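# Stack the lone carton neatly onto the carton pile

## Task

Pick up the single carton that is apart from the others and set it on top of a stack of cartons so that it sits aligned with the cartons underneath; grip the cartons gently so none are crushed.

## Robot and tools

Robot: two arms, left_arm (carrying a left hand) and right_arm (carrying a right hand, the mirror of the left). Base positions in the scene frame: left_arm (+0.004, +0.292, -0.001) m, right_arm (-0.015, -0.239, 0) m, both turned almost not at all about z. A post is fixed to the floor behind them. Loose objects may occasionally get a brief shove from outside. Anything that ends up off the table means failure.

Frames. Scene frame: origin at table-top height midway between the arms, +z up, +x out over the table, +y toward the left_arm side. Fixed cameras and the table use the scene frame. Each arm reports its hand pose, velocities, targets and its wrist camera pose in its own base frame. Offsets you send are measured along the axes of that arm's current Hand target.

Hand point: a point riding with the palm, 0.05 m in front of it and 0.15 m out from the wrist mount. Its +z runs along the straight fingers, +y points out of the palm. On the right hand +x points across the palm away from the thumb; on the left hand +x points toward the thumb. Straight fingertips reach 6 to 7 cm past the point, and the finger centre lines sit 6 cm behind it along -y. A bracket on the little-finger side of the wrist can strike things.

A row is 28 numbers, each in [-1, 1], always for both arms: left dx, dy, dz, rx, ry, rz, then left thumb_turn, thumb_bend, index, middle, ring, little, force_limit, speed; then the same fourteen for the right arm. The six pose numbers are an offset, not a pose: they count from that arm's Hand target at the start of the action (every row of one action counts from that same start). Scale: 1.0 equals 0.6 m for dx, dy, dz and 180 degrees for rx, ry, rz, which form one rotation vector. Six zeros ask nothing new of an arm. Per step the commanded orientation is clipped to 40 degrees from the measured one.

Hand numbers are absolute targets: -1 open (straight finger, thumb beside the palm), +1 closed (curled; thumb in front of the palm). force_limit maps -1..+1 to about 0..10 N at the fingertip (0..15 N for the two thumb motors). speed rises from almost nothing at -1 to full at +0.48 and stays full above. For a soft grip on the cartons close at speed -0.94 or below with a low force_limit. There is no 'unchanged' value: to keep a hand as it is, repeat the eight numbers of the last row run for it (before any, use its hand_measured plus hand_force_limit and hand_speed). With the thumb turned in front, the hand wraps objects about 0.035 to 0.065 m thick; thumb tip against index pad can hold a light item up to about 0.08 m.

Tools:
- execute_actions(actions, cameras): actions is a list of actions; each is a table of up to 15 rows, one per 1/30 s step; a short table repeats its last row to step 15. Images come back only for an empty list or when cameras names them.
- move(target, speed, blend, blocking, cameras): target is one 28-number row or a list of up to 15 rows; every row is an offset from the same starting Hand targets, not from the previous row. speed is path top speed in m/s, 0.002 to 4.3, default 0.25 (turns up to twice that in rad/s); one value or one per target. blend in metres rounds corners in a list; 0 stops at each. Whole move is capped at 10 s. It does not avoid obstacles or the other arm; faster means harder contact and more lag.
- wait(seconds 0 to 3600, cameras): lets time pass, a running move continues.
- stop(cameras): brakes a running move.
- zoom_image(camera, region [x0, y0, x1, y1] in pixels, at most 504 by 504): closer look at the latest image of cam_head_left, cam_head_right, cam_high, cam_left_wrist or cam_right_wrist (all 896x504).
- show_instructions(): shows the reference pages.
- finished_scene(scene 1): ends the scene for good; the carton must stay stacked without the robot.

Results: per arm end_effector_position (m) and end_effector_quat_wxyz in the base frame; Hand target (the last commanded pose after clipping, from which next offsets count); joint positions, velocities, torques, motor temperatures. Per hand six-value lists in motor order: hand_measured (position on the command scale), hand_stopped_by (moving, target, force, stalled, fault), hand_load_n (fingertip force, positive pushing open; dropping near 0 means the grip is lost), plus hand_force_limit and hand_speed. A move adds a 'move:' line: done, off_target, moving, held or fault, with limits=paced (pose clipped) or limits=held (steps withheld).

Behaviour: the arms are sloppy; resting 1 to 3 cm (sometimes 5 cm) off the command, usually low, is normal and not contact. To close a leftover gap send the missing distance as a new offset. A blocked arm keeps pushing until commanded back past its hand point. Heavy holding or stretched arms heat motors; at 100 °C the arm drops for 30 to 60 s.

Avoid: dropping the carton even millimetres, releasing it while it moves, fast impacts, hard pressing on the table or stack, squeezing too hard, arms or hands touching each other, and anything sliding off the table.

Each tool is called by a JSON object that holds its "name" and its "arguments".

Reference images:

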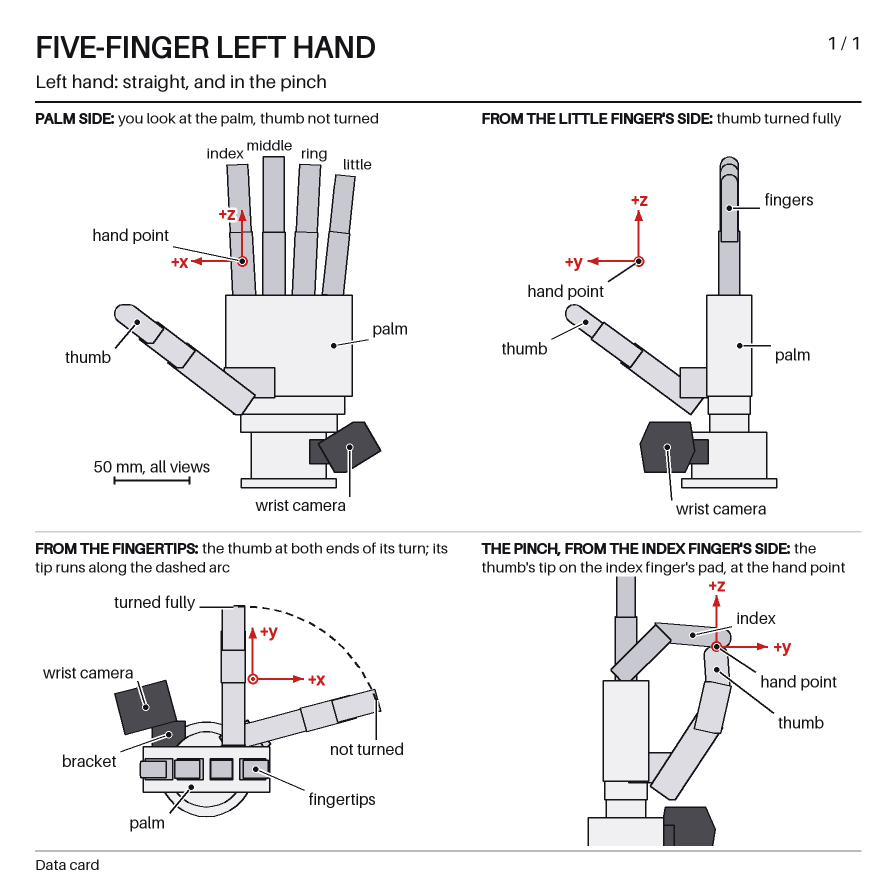

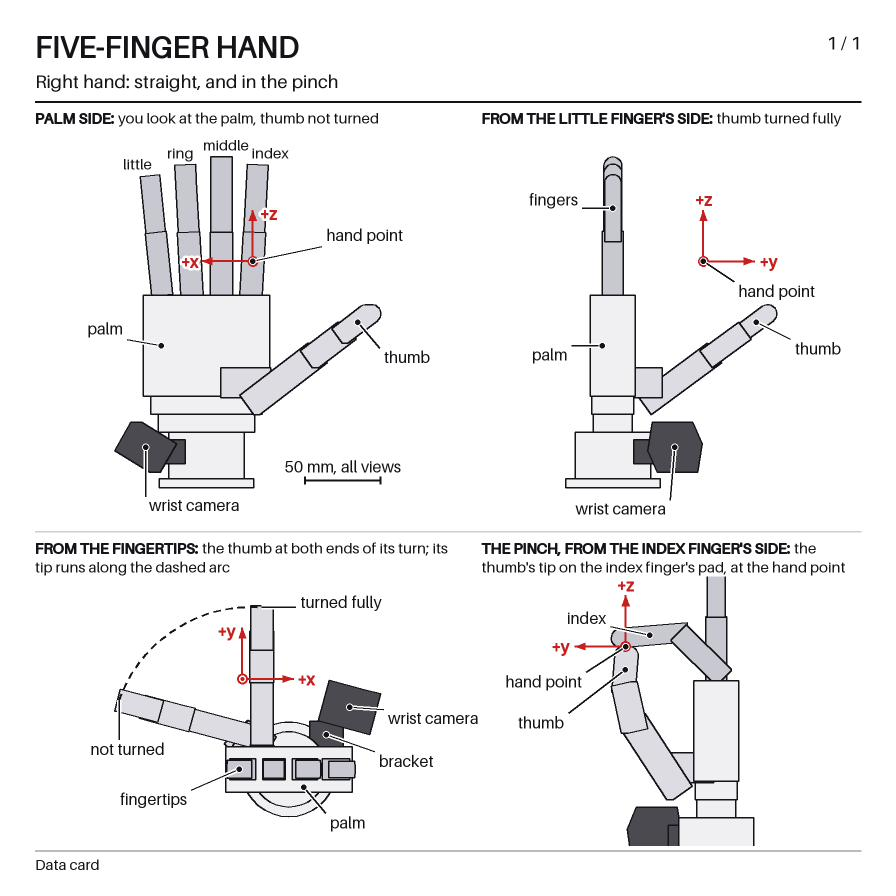

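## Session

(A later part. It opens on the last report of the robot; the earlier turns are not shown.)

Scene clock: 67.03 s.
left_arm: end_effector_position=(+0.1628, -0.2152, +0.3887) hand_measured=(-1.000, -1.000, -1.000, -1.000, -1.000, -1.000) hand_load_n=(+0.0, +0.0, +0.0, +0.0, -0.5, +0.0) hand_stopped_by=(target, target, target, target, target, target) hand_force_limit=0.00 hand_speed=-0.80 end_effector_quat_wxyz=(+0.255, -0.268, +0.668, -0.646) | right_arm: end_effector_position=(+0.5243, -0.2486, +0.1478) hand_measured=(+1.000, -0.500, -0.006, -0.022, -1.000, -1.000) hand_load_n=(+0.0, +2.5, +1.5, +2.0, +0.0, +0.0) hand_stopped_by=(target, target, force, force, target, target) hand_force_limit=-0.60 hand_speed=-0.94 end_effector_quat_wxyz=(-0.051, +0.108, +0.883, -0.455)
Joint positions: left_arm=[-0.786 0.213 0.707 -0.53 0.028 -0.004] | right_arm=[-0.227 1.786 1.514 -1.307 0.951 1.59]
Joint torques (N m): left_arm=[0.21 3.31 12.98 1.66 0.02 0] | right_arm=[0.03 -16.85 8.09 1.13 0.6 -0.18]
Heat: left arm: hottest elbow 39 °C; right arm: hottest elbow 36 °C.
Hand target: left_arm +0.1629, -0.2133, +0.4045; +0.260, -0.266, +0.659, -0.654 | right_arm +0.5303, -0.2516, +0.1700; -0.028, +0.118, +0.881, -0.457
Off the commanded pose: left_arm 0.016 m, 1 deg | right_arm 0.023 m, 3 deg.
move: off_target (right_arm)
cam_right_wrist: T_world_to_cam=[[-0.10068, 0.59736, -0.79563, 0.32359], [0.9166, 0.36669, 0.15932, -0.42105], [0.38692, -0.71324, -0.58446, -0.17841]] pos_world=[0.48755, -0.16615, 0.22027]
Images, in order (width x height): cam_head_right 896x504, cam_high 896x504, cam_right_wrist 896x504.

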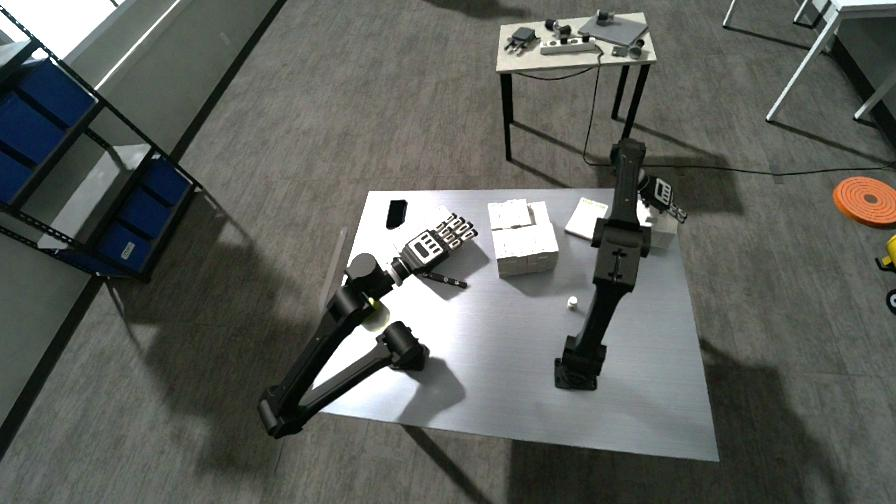

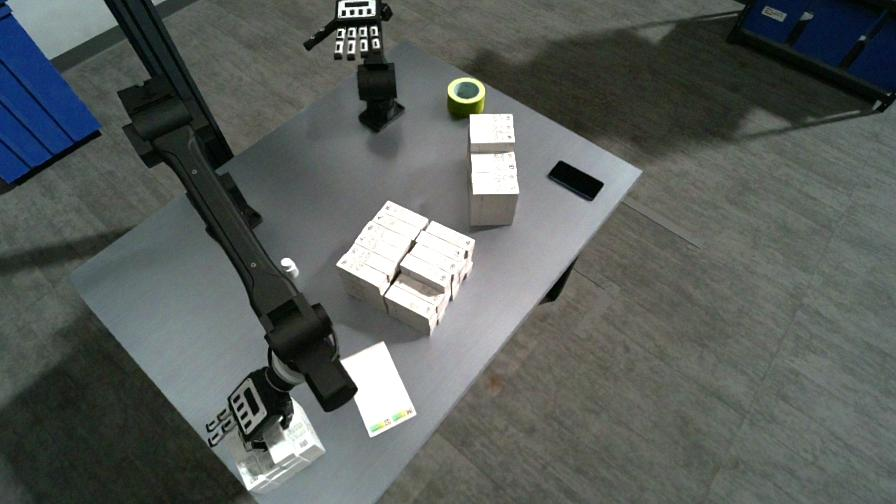

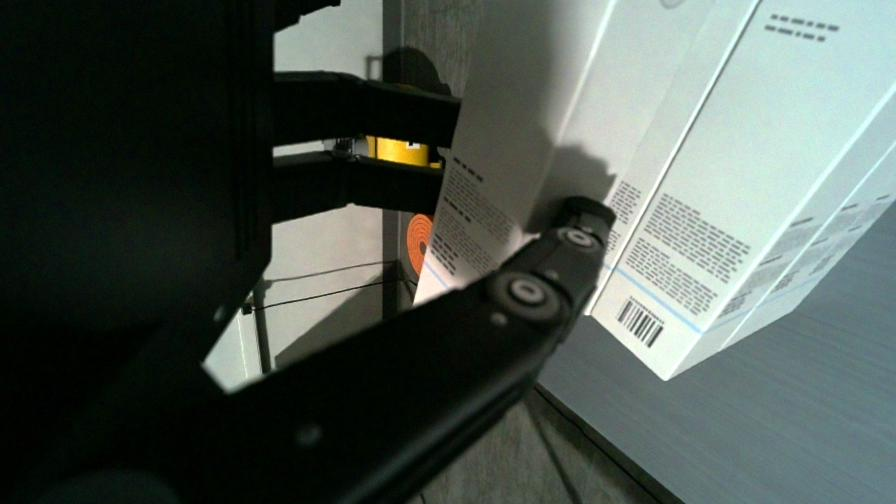

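{"name": "zoom_image", "arguments": {"camera": "cam_high", "region": [225, 390, 335, 500]}}

{"name": "zoom_image", "arguments": {"camera": "cam_right_wrist", "region": [392, 0, 896, 504]}}

Scaled by 4.582 from the camera's image (finer frame: 1280x720).

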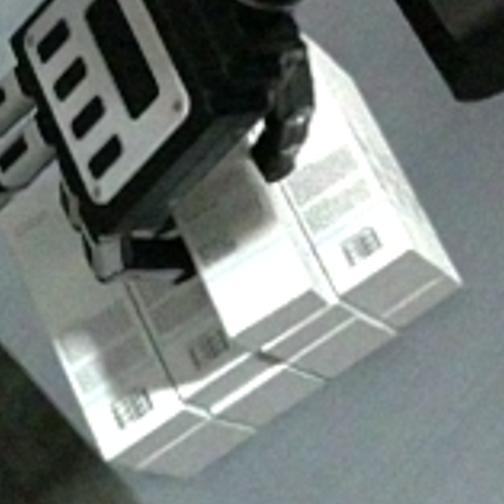

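Scaled by 1.000.

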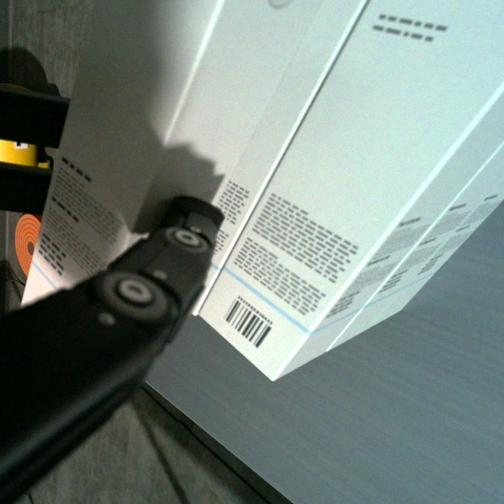

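{"name": "zoom_image", "arguments": {"camera": "cam_high", "region": [250, 430, 320, 480]}}

Scaled by 7.200 from the camera's image (finer frame: 1280x720).

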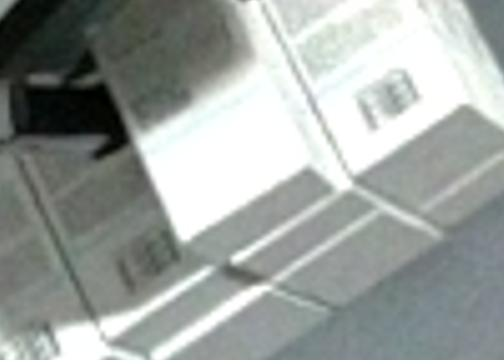

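{"name": "zoom_image", "arguments": {"camera": "cam_right_wrist", "region": [740, 40, 896, 240]}}

{"name": "zoom_image", "arguments": {"camera": "cam_right_wrist", "region": [520, 200, 740, 400]}}

{"name": "zoom_image", "arguments": {"camera": "cam_right_wrist", "region": [520, 0, 800, 200]}}

Scaled by 2.520 from the camera's image (finer frame: 1280x720).

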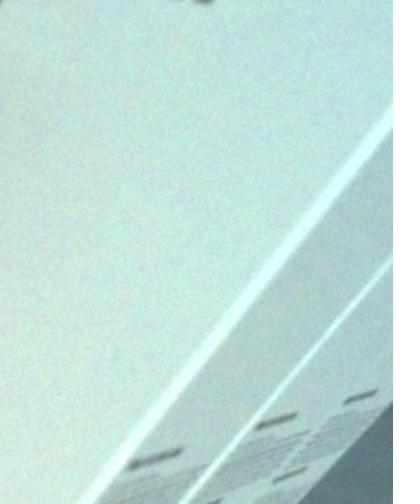

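Scaled by 2.291 from the camera's image (finer frame: 1280x720).

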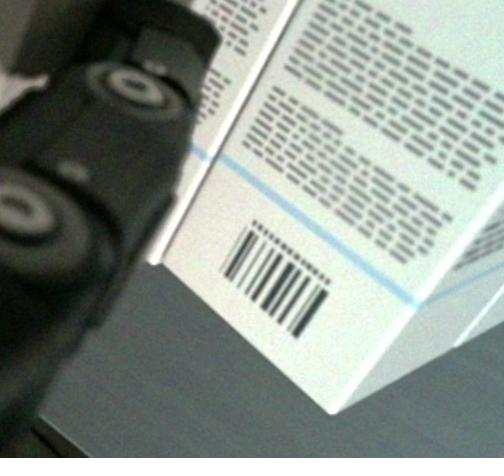

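Scaled by 1.800 from the camera's image (finer frame: 1280x720).

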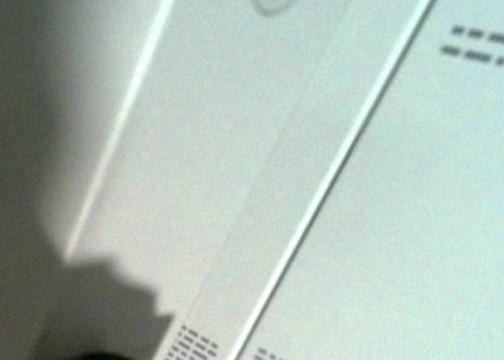

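{"name": "zoom_image", "arguments": {"camera": "cam_high", "region": [255, 435, 295, 475]}}

{"name": "zoom_image", "arguments": {"camera": "cam_high", "region": [275, 400, 335, 460]}}

Scaled by 12.600 from the camera's image (finer frame: 1280x720).

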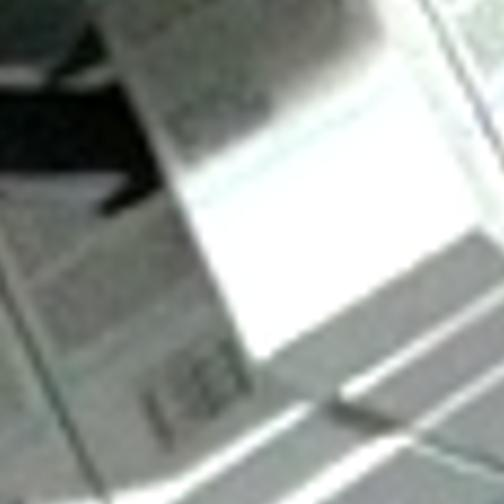

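Scaled by 8.400 from the camera's image (finer frame: 1280x720).

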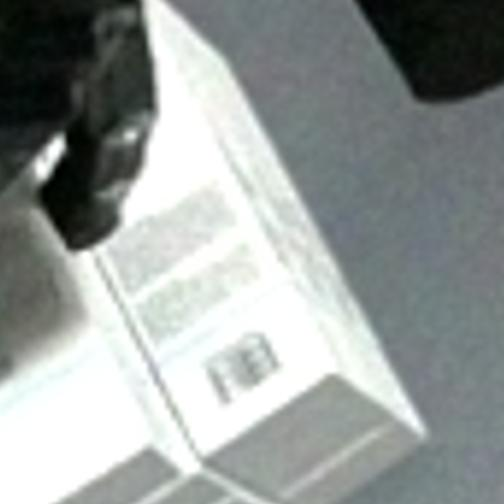

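{"name": "move", "arguments": {"target": [0,0,0,0,0,0,-1,-1,-1,-1,-1,-1,0,-0.8,0.0082,0.0262,0.0199,0,0,0,1,-0.5,0.45,0.45,-1,-1,-0.6,-0.94], "speed": 0.05, "cameras": ["cam_high","cam_right_wrist"]}}

{"name": "zoom_image", "arguments": {"camera": "cam_high", "region": [255, 435, 295, 475]}}

{"name": "zoom_image", "arguments": {"camera": "cam_high", "region": [275, 430, 305, 460]}}

{"name": "zoom_image", "arguments": {"camera": "cam_right_wrist", "region": [520, 0, 800, 200]}}

Scene clock: 74.20 s.
left_arm: end_effector_position=(+0.1628, -0.2152, +0.3887) hand_measured=(-1.000, -1.000, -1.000, -1.000, -1.000, -1.000) hand_load_n=(+0.0, +0.0, +0.0, -0.5, +0.0, +0.0) hand_stopped_by=(target, target, target, target, target, target) hand_force_limit=0.00 hand_speed=-0.80 end_effector_quat_wxyz=(+0.255, -0.268, +0.668, -0.646) | right_arm: end_effector_position=(+0.5201, -0.2476, +0.1300) hand_measured=(+1.000, -0.500, -0.006, -0.022, -1.000, -1.000) hand_load_n=(+0.0, +3.0, +1.5, +2.0, +0.0, +0.0) hand_stopped_by=(target, target, force, force, target, target) hand_force_limit=-0.60 hand_speed=-0.94 end_effector_quat_wxyz=(-0.049, +0.108, +0.883, -0.455)
Joint positions: left_arm=[-0.786 0.213 0.707 -0.53 0.028 -0.004] | right_arm=[-0.227 1.786 1.464 -1.253 0.951 1.589]
Joint torques (N m): left_arm=[0.85 3.55 13.05 1.63 0.03 0] | right_arm=[0.03 -16.26 7.92 1.18 0.6 -0.18]
Heat: left arm: hottest elbow 40 °C; right arm: hottest elbow 36 °C.
Hand target: left_arm +0.1629, -0.2133, +0.4045; +0.260, -0.266, +0.659, -0.654 | right_arm +0.5266, -0.2513, +0.1500; -0.027, +0.118, +0.881, -0.457
Off the commanded pose: left_arm 0.016 m, 1 deg | right_arm 0.021 m, 3 deg.
move: off_target (right_arm)
cam_right_wrist: T_world_to_cam=[[-0.09787, 0.59655, -0.79659, 0.30691], [0.91571, 0.36744, 0.16267, -0.41446], [0.38974, -0.71353, -0.58223, -0.1883]] pos_world=[0.48295, -0.16516, 0.20227]

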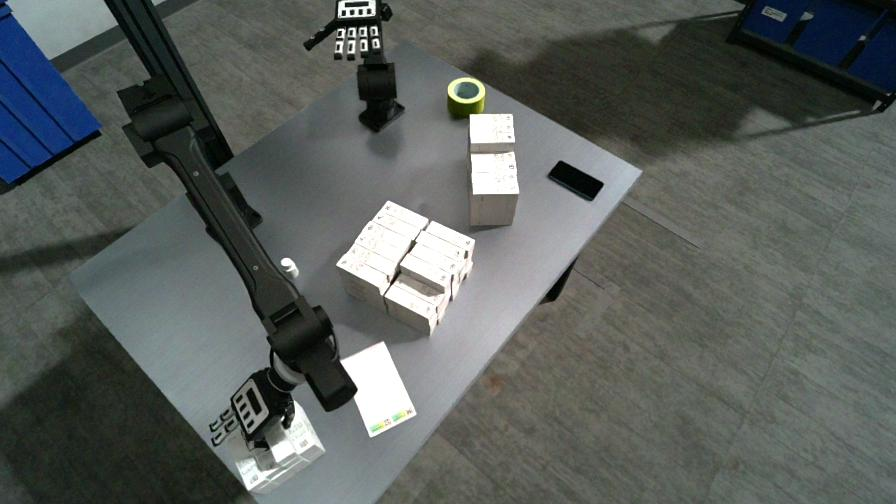

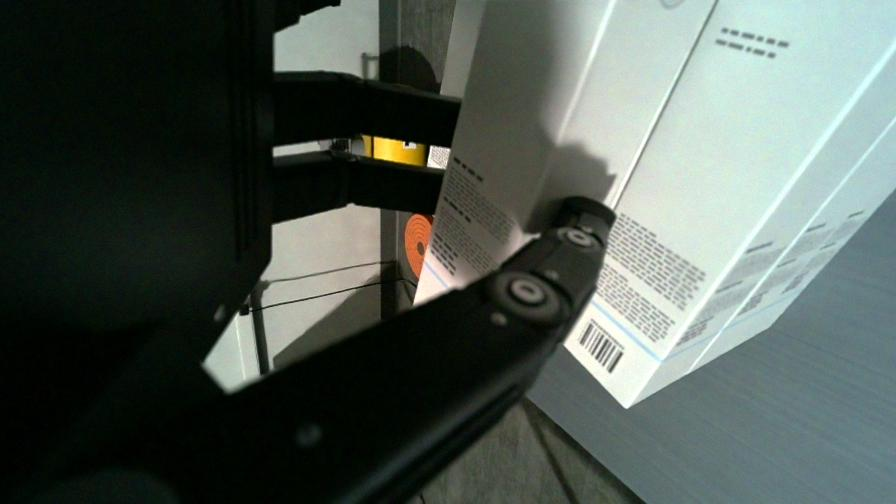

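Scaled by 12.600 from the camera's image (finer frame: 1280x720).

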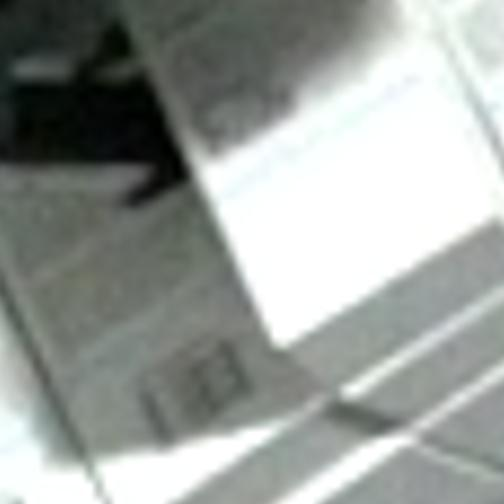

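Scaled by 16.800 from the camera's image (finer frame: 1280x720).

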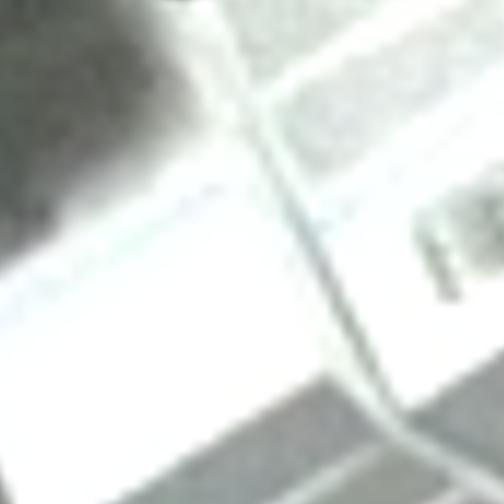

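Scaled by 1.800 from the camera's image (finer frame: 1280x720).

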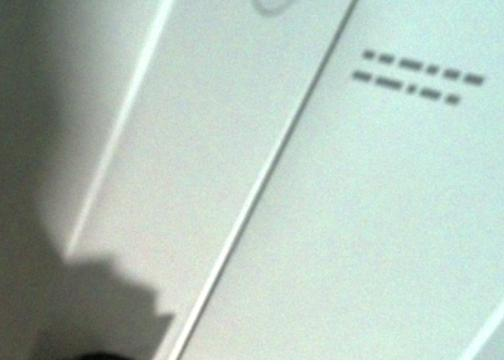

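{"name": "move", "arguments": {"target": [0,0,0,0,0,0,-1,-1,-1,-1,-1,-1,0,-0.8,0.0013,0.0054,0.0038,0,0,0,1,-0.5,0.45,0.45,-1,-1,-0.6,-0.94], "speed": 0.02}}

Scene clock: 76.53 s.
left_arm: end_effector_position=(+0.1628, -0.2152, +0.3887) hand_measured=(-1.000, -1.000, -1.000, -1.000, -1.000, -1.000) hand_load_n=(+0.0, +0.0, +0.0, +0.0, +0.0, +0.0) hand_stopped_by=(target, target, target, target, target, target) hand_force_limit=0.00 hand_speed=-0.80 end_effector_quat_wxyz=(+0.255, -0.268, +0.668, -0.646) | right_arm: end_effector_position=(+0.5192, -0.2474, +0.1267) hand_measured=(+1.000, -0.500, -0.006, -0.022, -1.000, -1.000) hand_load_n=(+0.0, +2.5, +1.0, +2.0, -0.5, +0.0) hand_stopped_by=(target, target, force, force, target, target) hand_force_limit=-0.60 hand_speed=-0.94 end_effector_quat_wxyz=(-0.049, +0.108, +0.882, -0.455)
Joint positions: left_arm=[-0.786 0.213 0.707 -0.53 0.028 -0.004] | right_arm=[-0.227 1.786 1.455 -1.242 0.951 1.589]
Joint torques (N m): left_arm=[1.14 3.08 13.19 1.59 0.06 -0.06] | right_arm=[-0.03 -16.15 7.97 1.18 0.6 -0.18]
Heat: left arm: hottest elbow 40 °C; right arm: hottest elbow 36 °C.
Hand target: left_arm +0.1629, -0.2133, +0.4045; +0.260, -0.266, +0.659, -0.654 | right_arm +0.5260, -0.2511, +0.1460; -0.028, +0.118, +0.881, -0.457
Off the commanded pose: left_arm 0.016 m, 1 deg | right_arm 0.021 m, 3 deg.
move: off_target (right_arm)

{"name": "move", "arguments": {"target": [0,0,0,0,0,0,-1,-1,-1,-1,-1,-1,0,-0.8,0.0004,0.0027,0.0019,0,0,0,1,-0.5,0.45,0.45,-1,-1,-0.6,-0.94], "speed": 0.02, "cameras": ["cam_high","cam_right_wrist"]}}

{"name": "zoom_image", "arguments": {"camera": "cam_high", "region": [255, 435, 295, 475]}}

{"name": "zoom_image", "arguments": {"camera": "cam_right_wrist", "region": [560, 0, 760, 200]}}

Scene clock: 77.53 s.
left_arm: end_effector_position=(+0.1628, -0.2152, +0.3887) hand_measured=(-1.000, -1.000, -1.000, -1.000, -1.000, -1.000) hand_load_n=(+0.0, +0.0, +0.0, +0.0, +0.0, -0.5) hand_stopped_by=(target, target, target, target, target, target) hand_force_limit=0.00 hand_speed=-0.80 end_effector_quat_wxyz=(+0.255, -0.268, +0.668, -0.646) | right_arm: end_effector_position=(+0.5193, -0.2474, +0.1257) hand_measured=(+1.000, -0.500, -0.006, -0.022, -1.000, -1.000) hand_load_n=(+0.0, +2.5, +1.5, +2.0, +0.0, +0.0) hand_stopped_by=(target, target, force, force, target, target) hand_force_limit=-0.60 hand_speed=-0.94 end_effector_quat_wxyz=(-0.048, +0.109, +0.882, -0.455)
Joint positions: left_arm=[-0.786 0.213 0.707 -0.53 0.028 -0.004] | right_arm=[-0.227 1.786 1.452 -1.237 0.951 1.589]
Joint torques (N m): left_arm=[0.5 3.55 13.04 1.63 0.08 -0.04] | right_arm=[-0.03 -15.97 7.92 1.2 0.6 -0.18]
Heat: left arm: hottest elbow 40 °C; right arm: hottest elbow 36 °C.
Hand target: left_arm +0.1629, -0.2133, +0.4045; +0.260, -0.266, +0.659, -0.654 | right_arm +0.5260, -0.2511, +0.1440; -0.027, +0.118, +0.881, -0.457
Off the commanded pose: left_arm 0.016 m, 1 deg | right_arm 0.020 m, 3 deg.
move: off_target (right_arm)
cam_right_wrist: T_world_to_cam=[[-0.09588, 0.59599, -0.79724, 0.30213], [0.91519, 0.36776, 0.16486, -0.41305], [0.39145, -0.71382, -0.58071, -0.19149]] pos_world=[0.48195, -0.16486, 0.19777]

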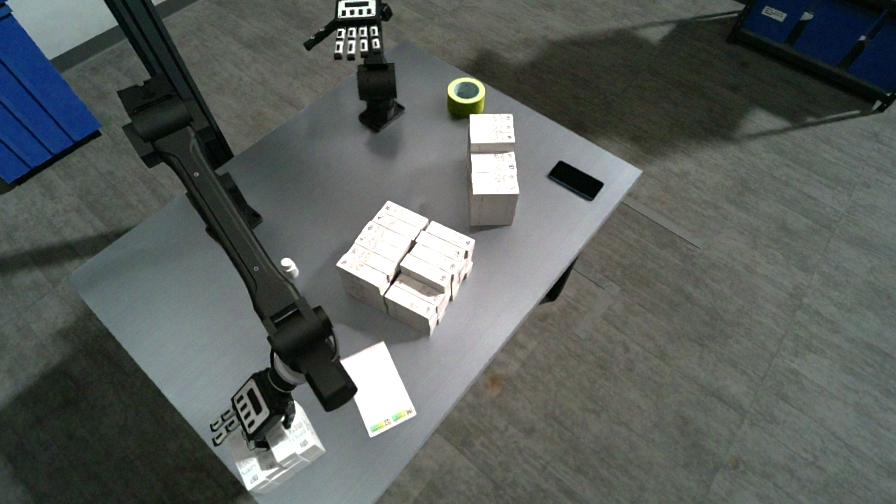

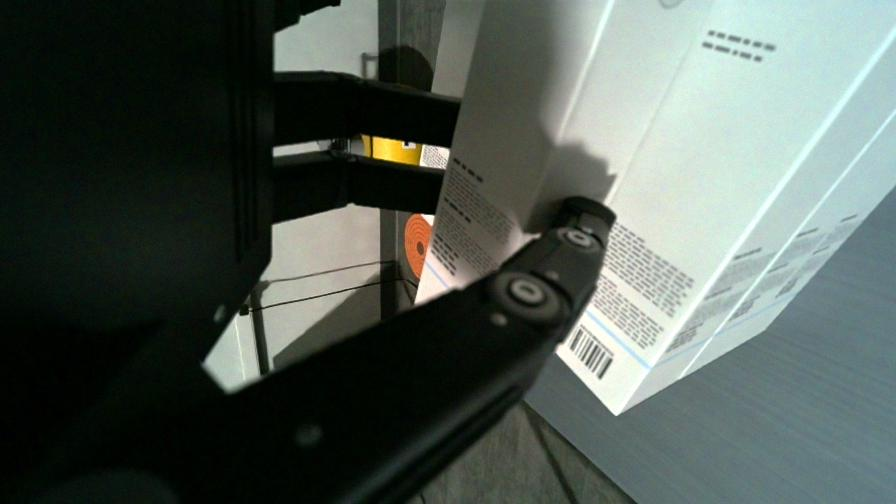

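Scaled by 12.600 from the camera's image (finer frame: 1280x720).

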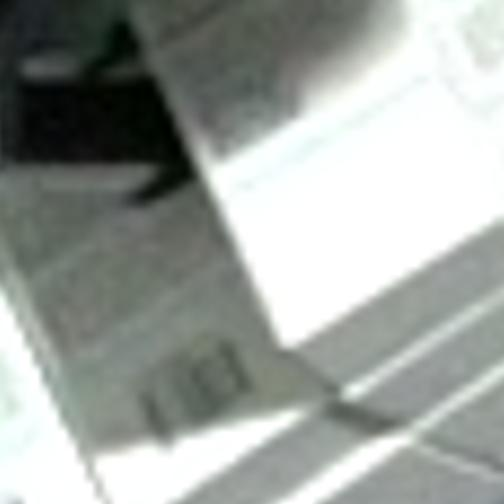

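Scaled by 2.520 from the camera's image (finer frame: 1280x720).

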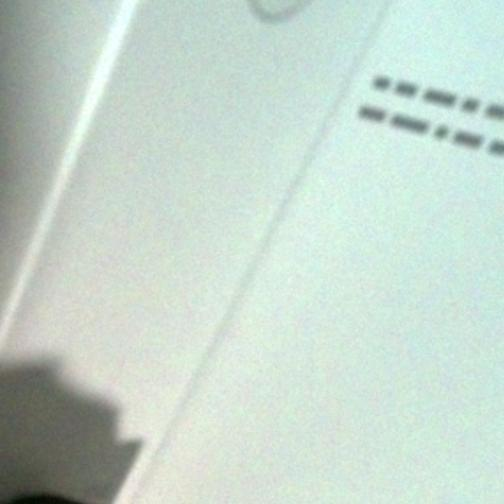

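{"name": "move", "arguments": {"target": [0,0,0,0,0,0,-1,-1,-1,-1,-1,-1,0,-0.8,0.0004,0.0027,0.0019,0,0,0,1,-0.5,0.45,0.45,-1,-1,-0.6,-0.94], "speed": 0.02}}

{"name": "move", "arguments": {"target": [0,0,0,0,0,0,-1,-1,-1,-1,-1,-1,0,-0.8,0.0004,0.0027,0.0019,0,0,0,1,-0.5,0.45,0.45,-1,-1,-0.6,-0.94], "speed": 0.02, "cameras": ["cam_high","cam_right_wrist"]}}

{"name": "zoom_image", "arguments": {"camera": "cam_high", "region": [255, 435, 295, 475]}}

{"name": "zoom_image", "arguments": {"camera": "cam_right_wrist", "region": [392, 0, 896, 504]}}

Scene clock: 79.23 s.
left_arm: end_effector_position=(+0.1628, -0.2152, +0.3887) hand_measured=(-1.000, -1.000, -1.000, -1.000, -1.000, -1.000) hand_load_n=(+0.0, +0.0, +0.0, +0.0, +0.0, +0.0) hand_stopped_by=(target, target, target, target, target, target) hand_force_limit=0.00 hand_speed=-0.80 end_effector_quat_wxyz=(+0.255, -0.268, +0.668, -0.646) | right_arm: end_effector_position=(+0.5193, -0.2474, +0.1246) hand_measured=(+1.000, -0.500, -0.006, -0.022, -1.000, -1.000) hand_load_n=(+0.0, +2.5, +1.5, +2.0, +0.0, +0.0) hand_stopped_by=(target, target, force, force, target, target) hand_force_limit=-0.60 hand_speed=-0.94 end_effector_quat_wxyz=(-0.047, +0.109, +0.882, -0.455)
Joint positions: left_arm=[-0.786 0.213 0.707 -0.53 0.028 -0.004] | right_arm=[-0.227 1.786 1.449 -1.233 0.951 1.588]
Joint torques (N m): left_arm=[1.08 3.02 13.07 1.62 0.05 -0.05] | right_arm=[-0.03 -15.85 7.83 1.22 0.6 -0.18]
Heat: left arm: hottest elbow 40 °C; right arm: hottest elbow 36 °C.
Hand target: left_arm +0.1629, -0.2133, +0.4045; +0.260, -0.266, +0.659, -0.654 | right_arm +0.5259, -0.2510, +0.1420; -0.027, +0.118, +0.881, -0.457
Off the commanded pose: left_arm 0.016 m, 1 deg | right_arm 0.019 m, 3 deg.
move: off_target (right_arm)

Scene clock: 80.03 s.
left_arm: end_effector_position=(+0.1628, -0.2152, +0.3887) hand_measured=(-1.000, -1.000, -1.000, -1.000, -1.000, -1.000) hand_load_n=(+0.0, +0.0, +0.0, +0.0, +0.0, +0.0) hand_stopped_by=(target, target, target, target, target, target) hand_force_limit=0.00 hand_speed=-0.80 end_effector_quat_wxyz=(+0.255, -0.268, +0.668, -0.646) | right_arm: end_effector_position=(+0.5203, -0.2476, +0.1247) hand_measured=(+1.000, -0.500, -0.006, -0.022, -1.000, -1.000) hand_load_n=(+0.0, +2.0, +1.0, +2.5, +0.0, +0.0) hand_stopped_by=(target, target, force, force, target, target) hand_force_limit=-0.60 hand_speed=-0.94 end_effector_quat_wxyz=(-0.045, +0.110, +0.882, -0.455)
Joint positions: left_arm=[-0.786 0.213 0.707 -0.53 0.028 -0.004] | right_arm=[-0.227 1.786 1.449 -1.228 0.951 1.588]
Joint torques (N m): left_arm=[0.09 3.14 13 1.63 0.02 -0.03] | right_arm=[0.03 -15.74 7.61 1.25 0.6 -0.18]
Heat: left arm: hottest elbow 40 °C; right arm: hottest elbow 36 °C.
Hand target: left_arm +0.1629, -0.2133, +0.4045; +0.260, -0.266, +0.659, -0.654 | right_arm +0.5258, -0.2510, +0.1401; -0.027, +0.118, +0.881, -0.457
Off the commanded pose: left_arm 0.016 m, 1 deg | right_arm 0.017 m, 2 deg.
move: off_target (right_arm)
cam_right_wrist: T_world_to_cam=[[-0.09153, 0.59498, -0.79851, 0.29926], [0.91419, 0.36814, 0.16951, -0.41368], [0.39482, -0.71448, -0.57761, -0.19497]] pos_world=[0.48255, -0.16506, 0.19647]

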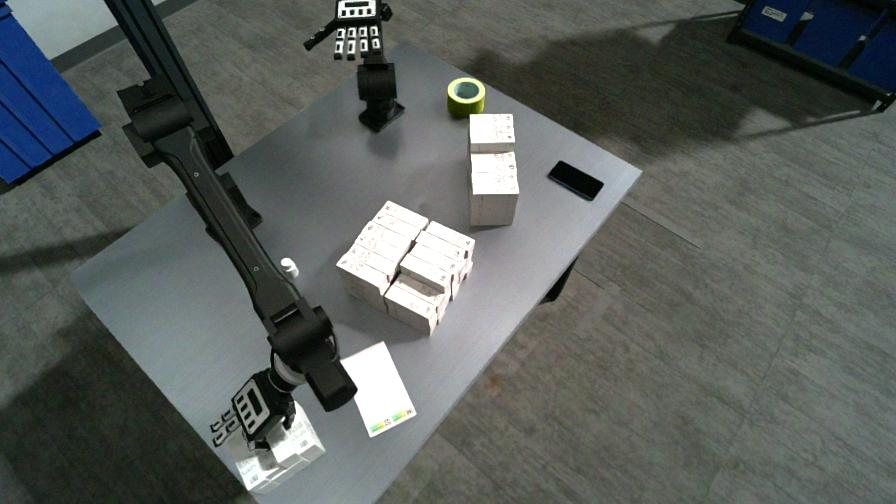

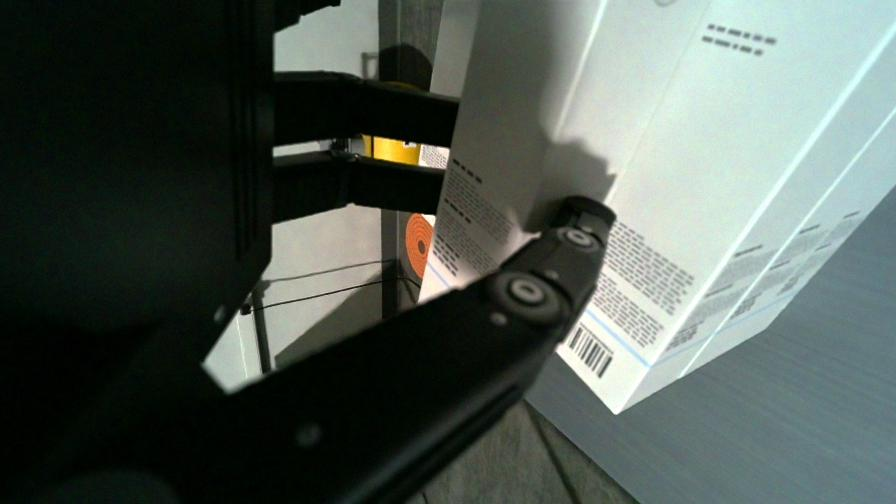

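Scaled by 12.600 from the camera's image (finer frame: 1280x720).

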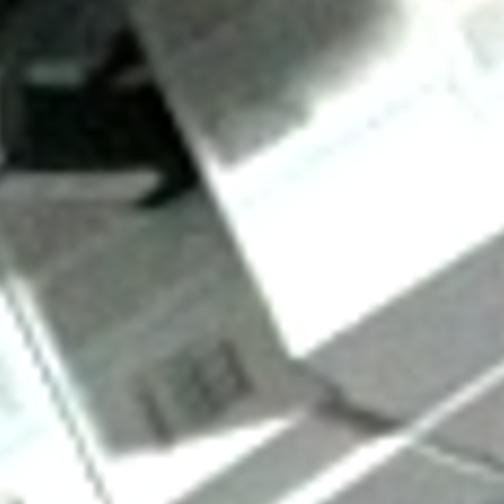

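Scaled by 1.000.

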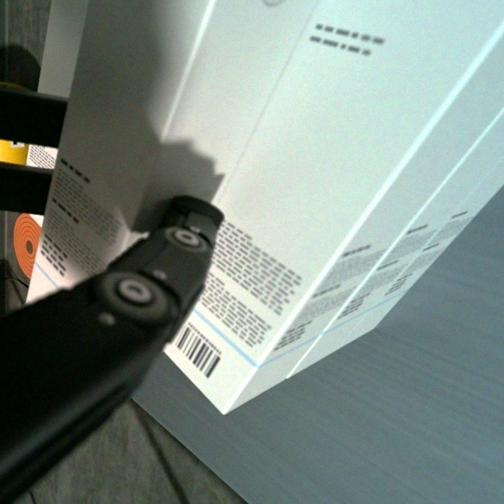

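{"name": "zoom_image", "arguments": {"camera": "cam_high", "region": [275, 430, 305, 460]}}

{"name": "zoom_image", "arguments": {"camera": "cam_high", "region": [240, 440, 330, 494]}}

Scaled by 16.800 from the camera's image (finer frame: 1280x720).

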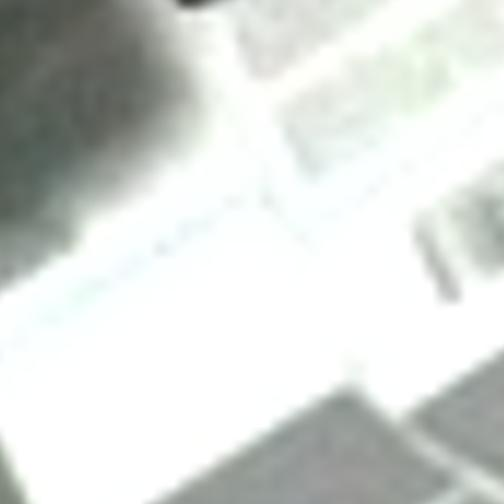

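Scaled by 5.600 from the camera's image (finer frame: 1280x720).

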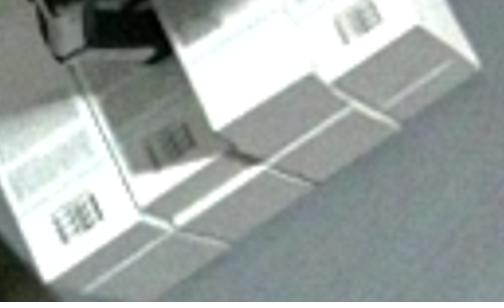

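{"name": "move", "arguments": {"target": [0,0,0,0,0,0,-1,-1,-1,-1,-1,-1,0,-0.8,-0.0003,-0.0041,-0.0029,0,0,0,1,-0.5,-0.15,-0.17,-1,-1,-0.6,-0.85], "speed": 0.02, "cameras": ["cam_high","cam_right_wrist"]}}

{"name": "zoom_image", "arguments": {"camera": "cam_high", "region": [240, 440, 330, 494]}}

Scene clock: 83.00 s.
left_arm: end_effector_position=(+0.1628, -0.2152, +0.3887) hand_measured=(-1.000, -1.000, -1.000, -1.000, -1.000, -1.000) hand_load_n=(+0.0, +0.0, +0.0, -0.5, +0.0, +0.0) hand_stopped_by=(target, target, target, target, target, target) hand_force_limit=0.00 hand_speed=-0.80 end_effector_quat_wxyz=(+0.255, -0.268, +0.668, -0.646) | right_arm: end_effector_position=(+0.5207, -0.2468, +0.1247) hand_measured=(+1.000, -0.500, -0.150, -0.170, -1.000, -1.000) hand_load_n=(+0.0, +0.0, +0.0, +0.0, +0.0, +0.0) hand_stopped_by=(target, target, target, target, target, target) hand_force_limit=-0.60 hand_speed=-0.85 end_effector_quat_wxyz=(-0.045, +0.109, +0.882, -0.455)
Joint positions: left_arm=[-0.786 0.213 0.707 -0.53 0.028 -0.004] | right_arm=[-0.226 1.786 1.449 -1.228 0.951 1.588]
Joint torques (N m): left_arm=[0.38 3.19 13.04 1.63 0.04 -0.01] | right_arm=[-0.03 -15.97 8.01 0.94 0.6 -0.17]
Heat: left arm: hottest elbow 40 °C; right arm: hottest elbow 36 °C.
Hand target: left_arm +0.1629, -0.2133, +0.4045; +0.260, -0.266, +0.659, -0.654 | right_arm +0.5257, -0.2510, +0.1431; -0.027, +0.118, +0.881, -0.457
Off the commanded pose: left_arm 0.016 m, 1 deg | right_arm 0.019 m, 2 deg.
move: off_target (right_arm)
cam_right_wrist: T_world_to_cam=[[-0.09244, 0.59483, -0.79852, 0.29923], [0.91359, 0.3696, 0.16956, -0.41374], [0.39599, -0.71384, -0.5776, -0.19498]] pos_world=[0.48285, -0.16426, 0.19647]

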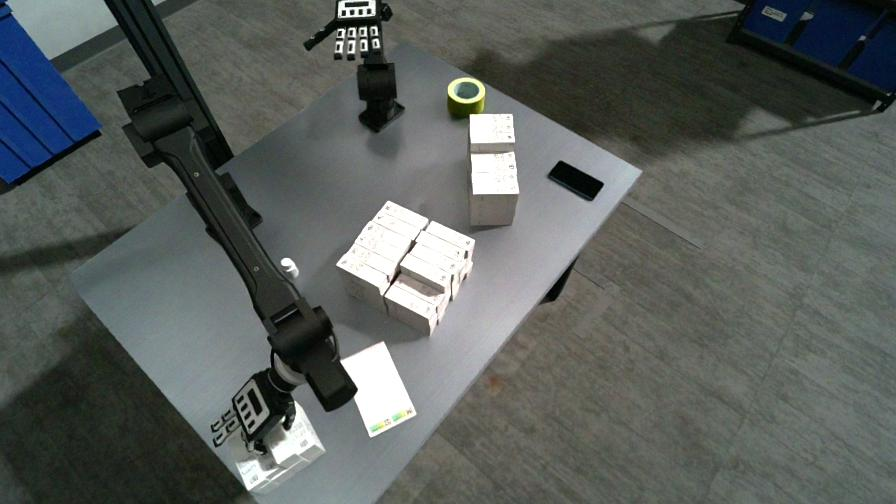

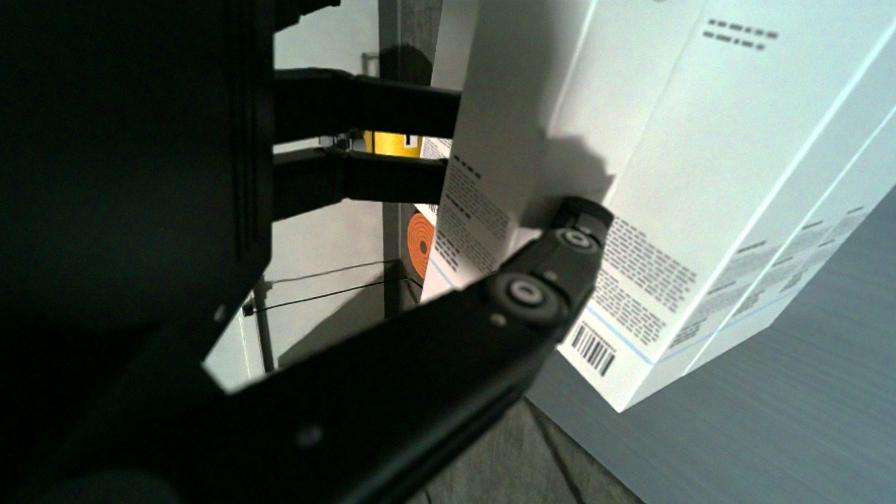

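Scaled by 5.600 from the camera's image (finer frame: 1280x720).

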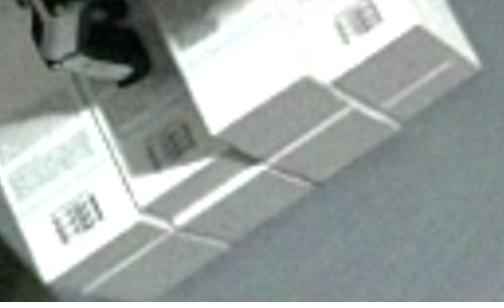

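{"name": "move", "arguments": {"target": [0,0,0,0,0,0,-1,-1,-1,-1,-1,-1,0,-0.8,0,0,0,0,0,0,1,-0.75,-0.5,-0.5,-1,-1,-0.6,-0.8], "speed": 0.02, "cameras": ["cam_high","cam_right_wrist"]}}

{"name": "zoom_image", "arguments": {"camera": "cam_high", "region": [240, 440, 330, 494]}}

Scene clock: 84.63 s.
left_arm: end_effector_position=(+0.1628, -0.2152, +0.3887) hand_measured=(-1.000, -1.000, -1.000, -1.000, -1.000, -1.000) hand_load_n=(+0.0, +0.0, +0.0, +0.0, +0.0, -0.5) hand_stopped_by=(target, target, target, target, target, target) hand_force_limit=0.00 hand_speed=-0.80 end_effector_quat_wxyz=(+0.255, -0.268, +0.668, -0.646) | right_arm: end_effector_position=(+0.5207, -0.2468, +0.1247) hand_measured=(+1.000, -0.750, -0.500, -0.500, -1.000, -1.000) hand_load_n=(+0.0, +0.0, +0.0, +0.0, +0.0, +0.0) hand_stopped_by=(target, target, target, target, target, target) hand_force_limit=-0.60 hand_speed=-0.80 end_effector_quat_wxyz=(-0.045, +0.109, +0.882, -0.455)
Joint positions: left_arm=[-0.786 0.213 0.707 -0.53 0.028 -0.004] | right_arm=[-0.226 1.786 1.449 -1.228 0.951 1.588]
Joint torques (N m): left_arm=[0.44 3.96 13.14 1.68 0.05 -0.02] | right_arm=[-0.03 -15.97 8.01 0.94 0.6 -0.18]
Heat: left arm: hottest elbow 40 °C; right arm: hottest elbow 36 °C.
Hand target: left_arm +0.1629, -0.2133, +0.4045; +0.260, -0.266, +0.659, -0.654 | right_arm +0.5257, -0.2510, +0.1431; -0.027, +0.118, +0.881, -0.457
Off the commanded pose: left_arm 0.016 m, 1 deg | right_arm 0.019 m, 2 deg.
move: done
cam_right_wrist: T_world_to_cam=[[-0.09244, 0.59483, -0.79852, 0.29923], [0.91359, 0.3696, 0.16956, -0.41374], [0.39599, -0.71384, -0.5776, -0.19498]] pos_world=[0.48285, -0.16426, 0.19647]

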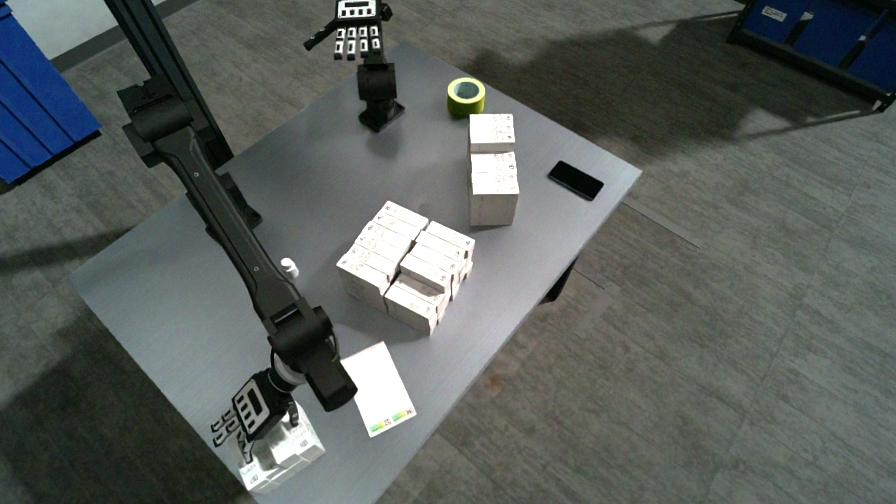

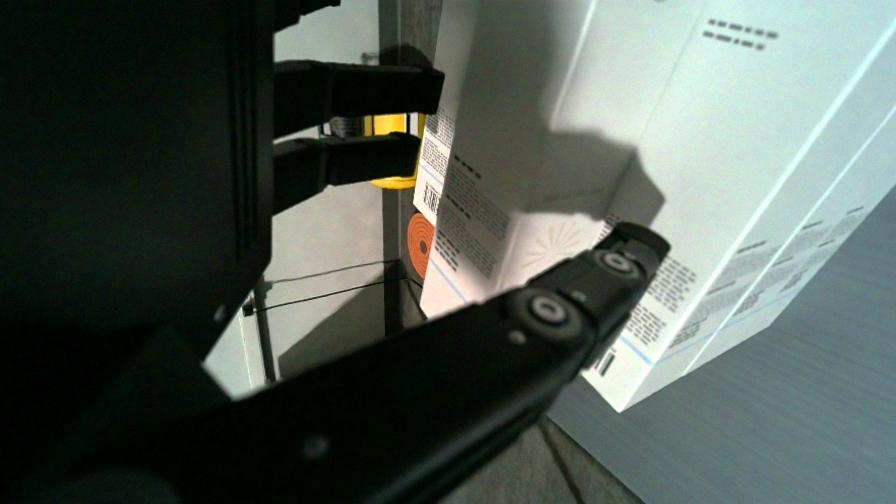

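Scaled by 5.600 from the camera's image (finer frame: 1280x720).

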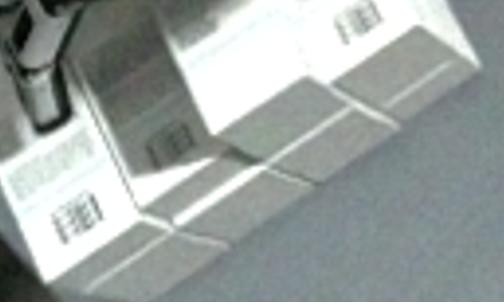

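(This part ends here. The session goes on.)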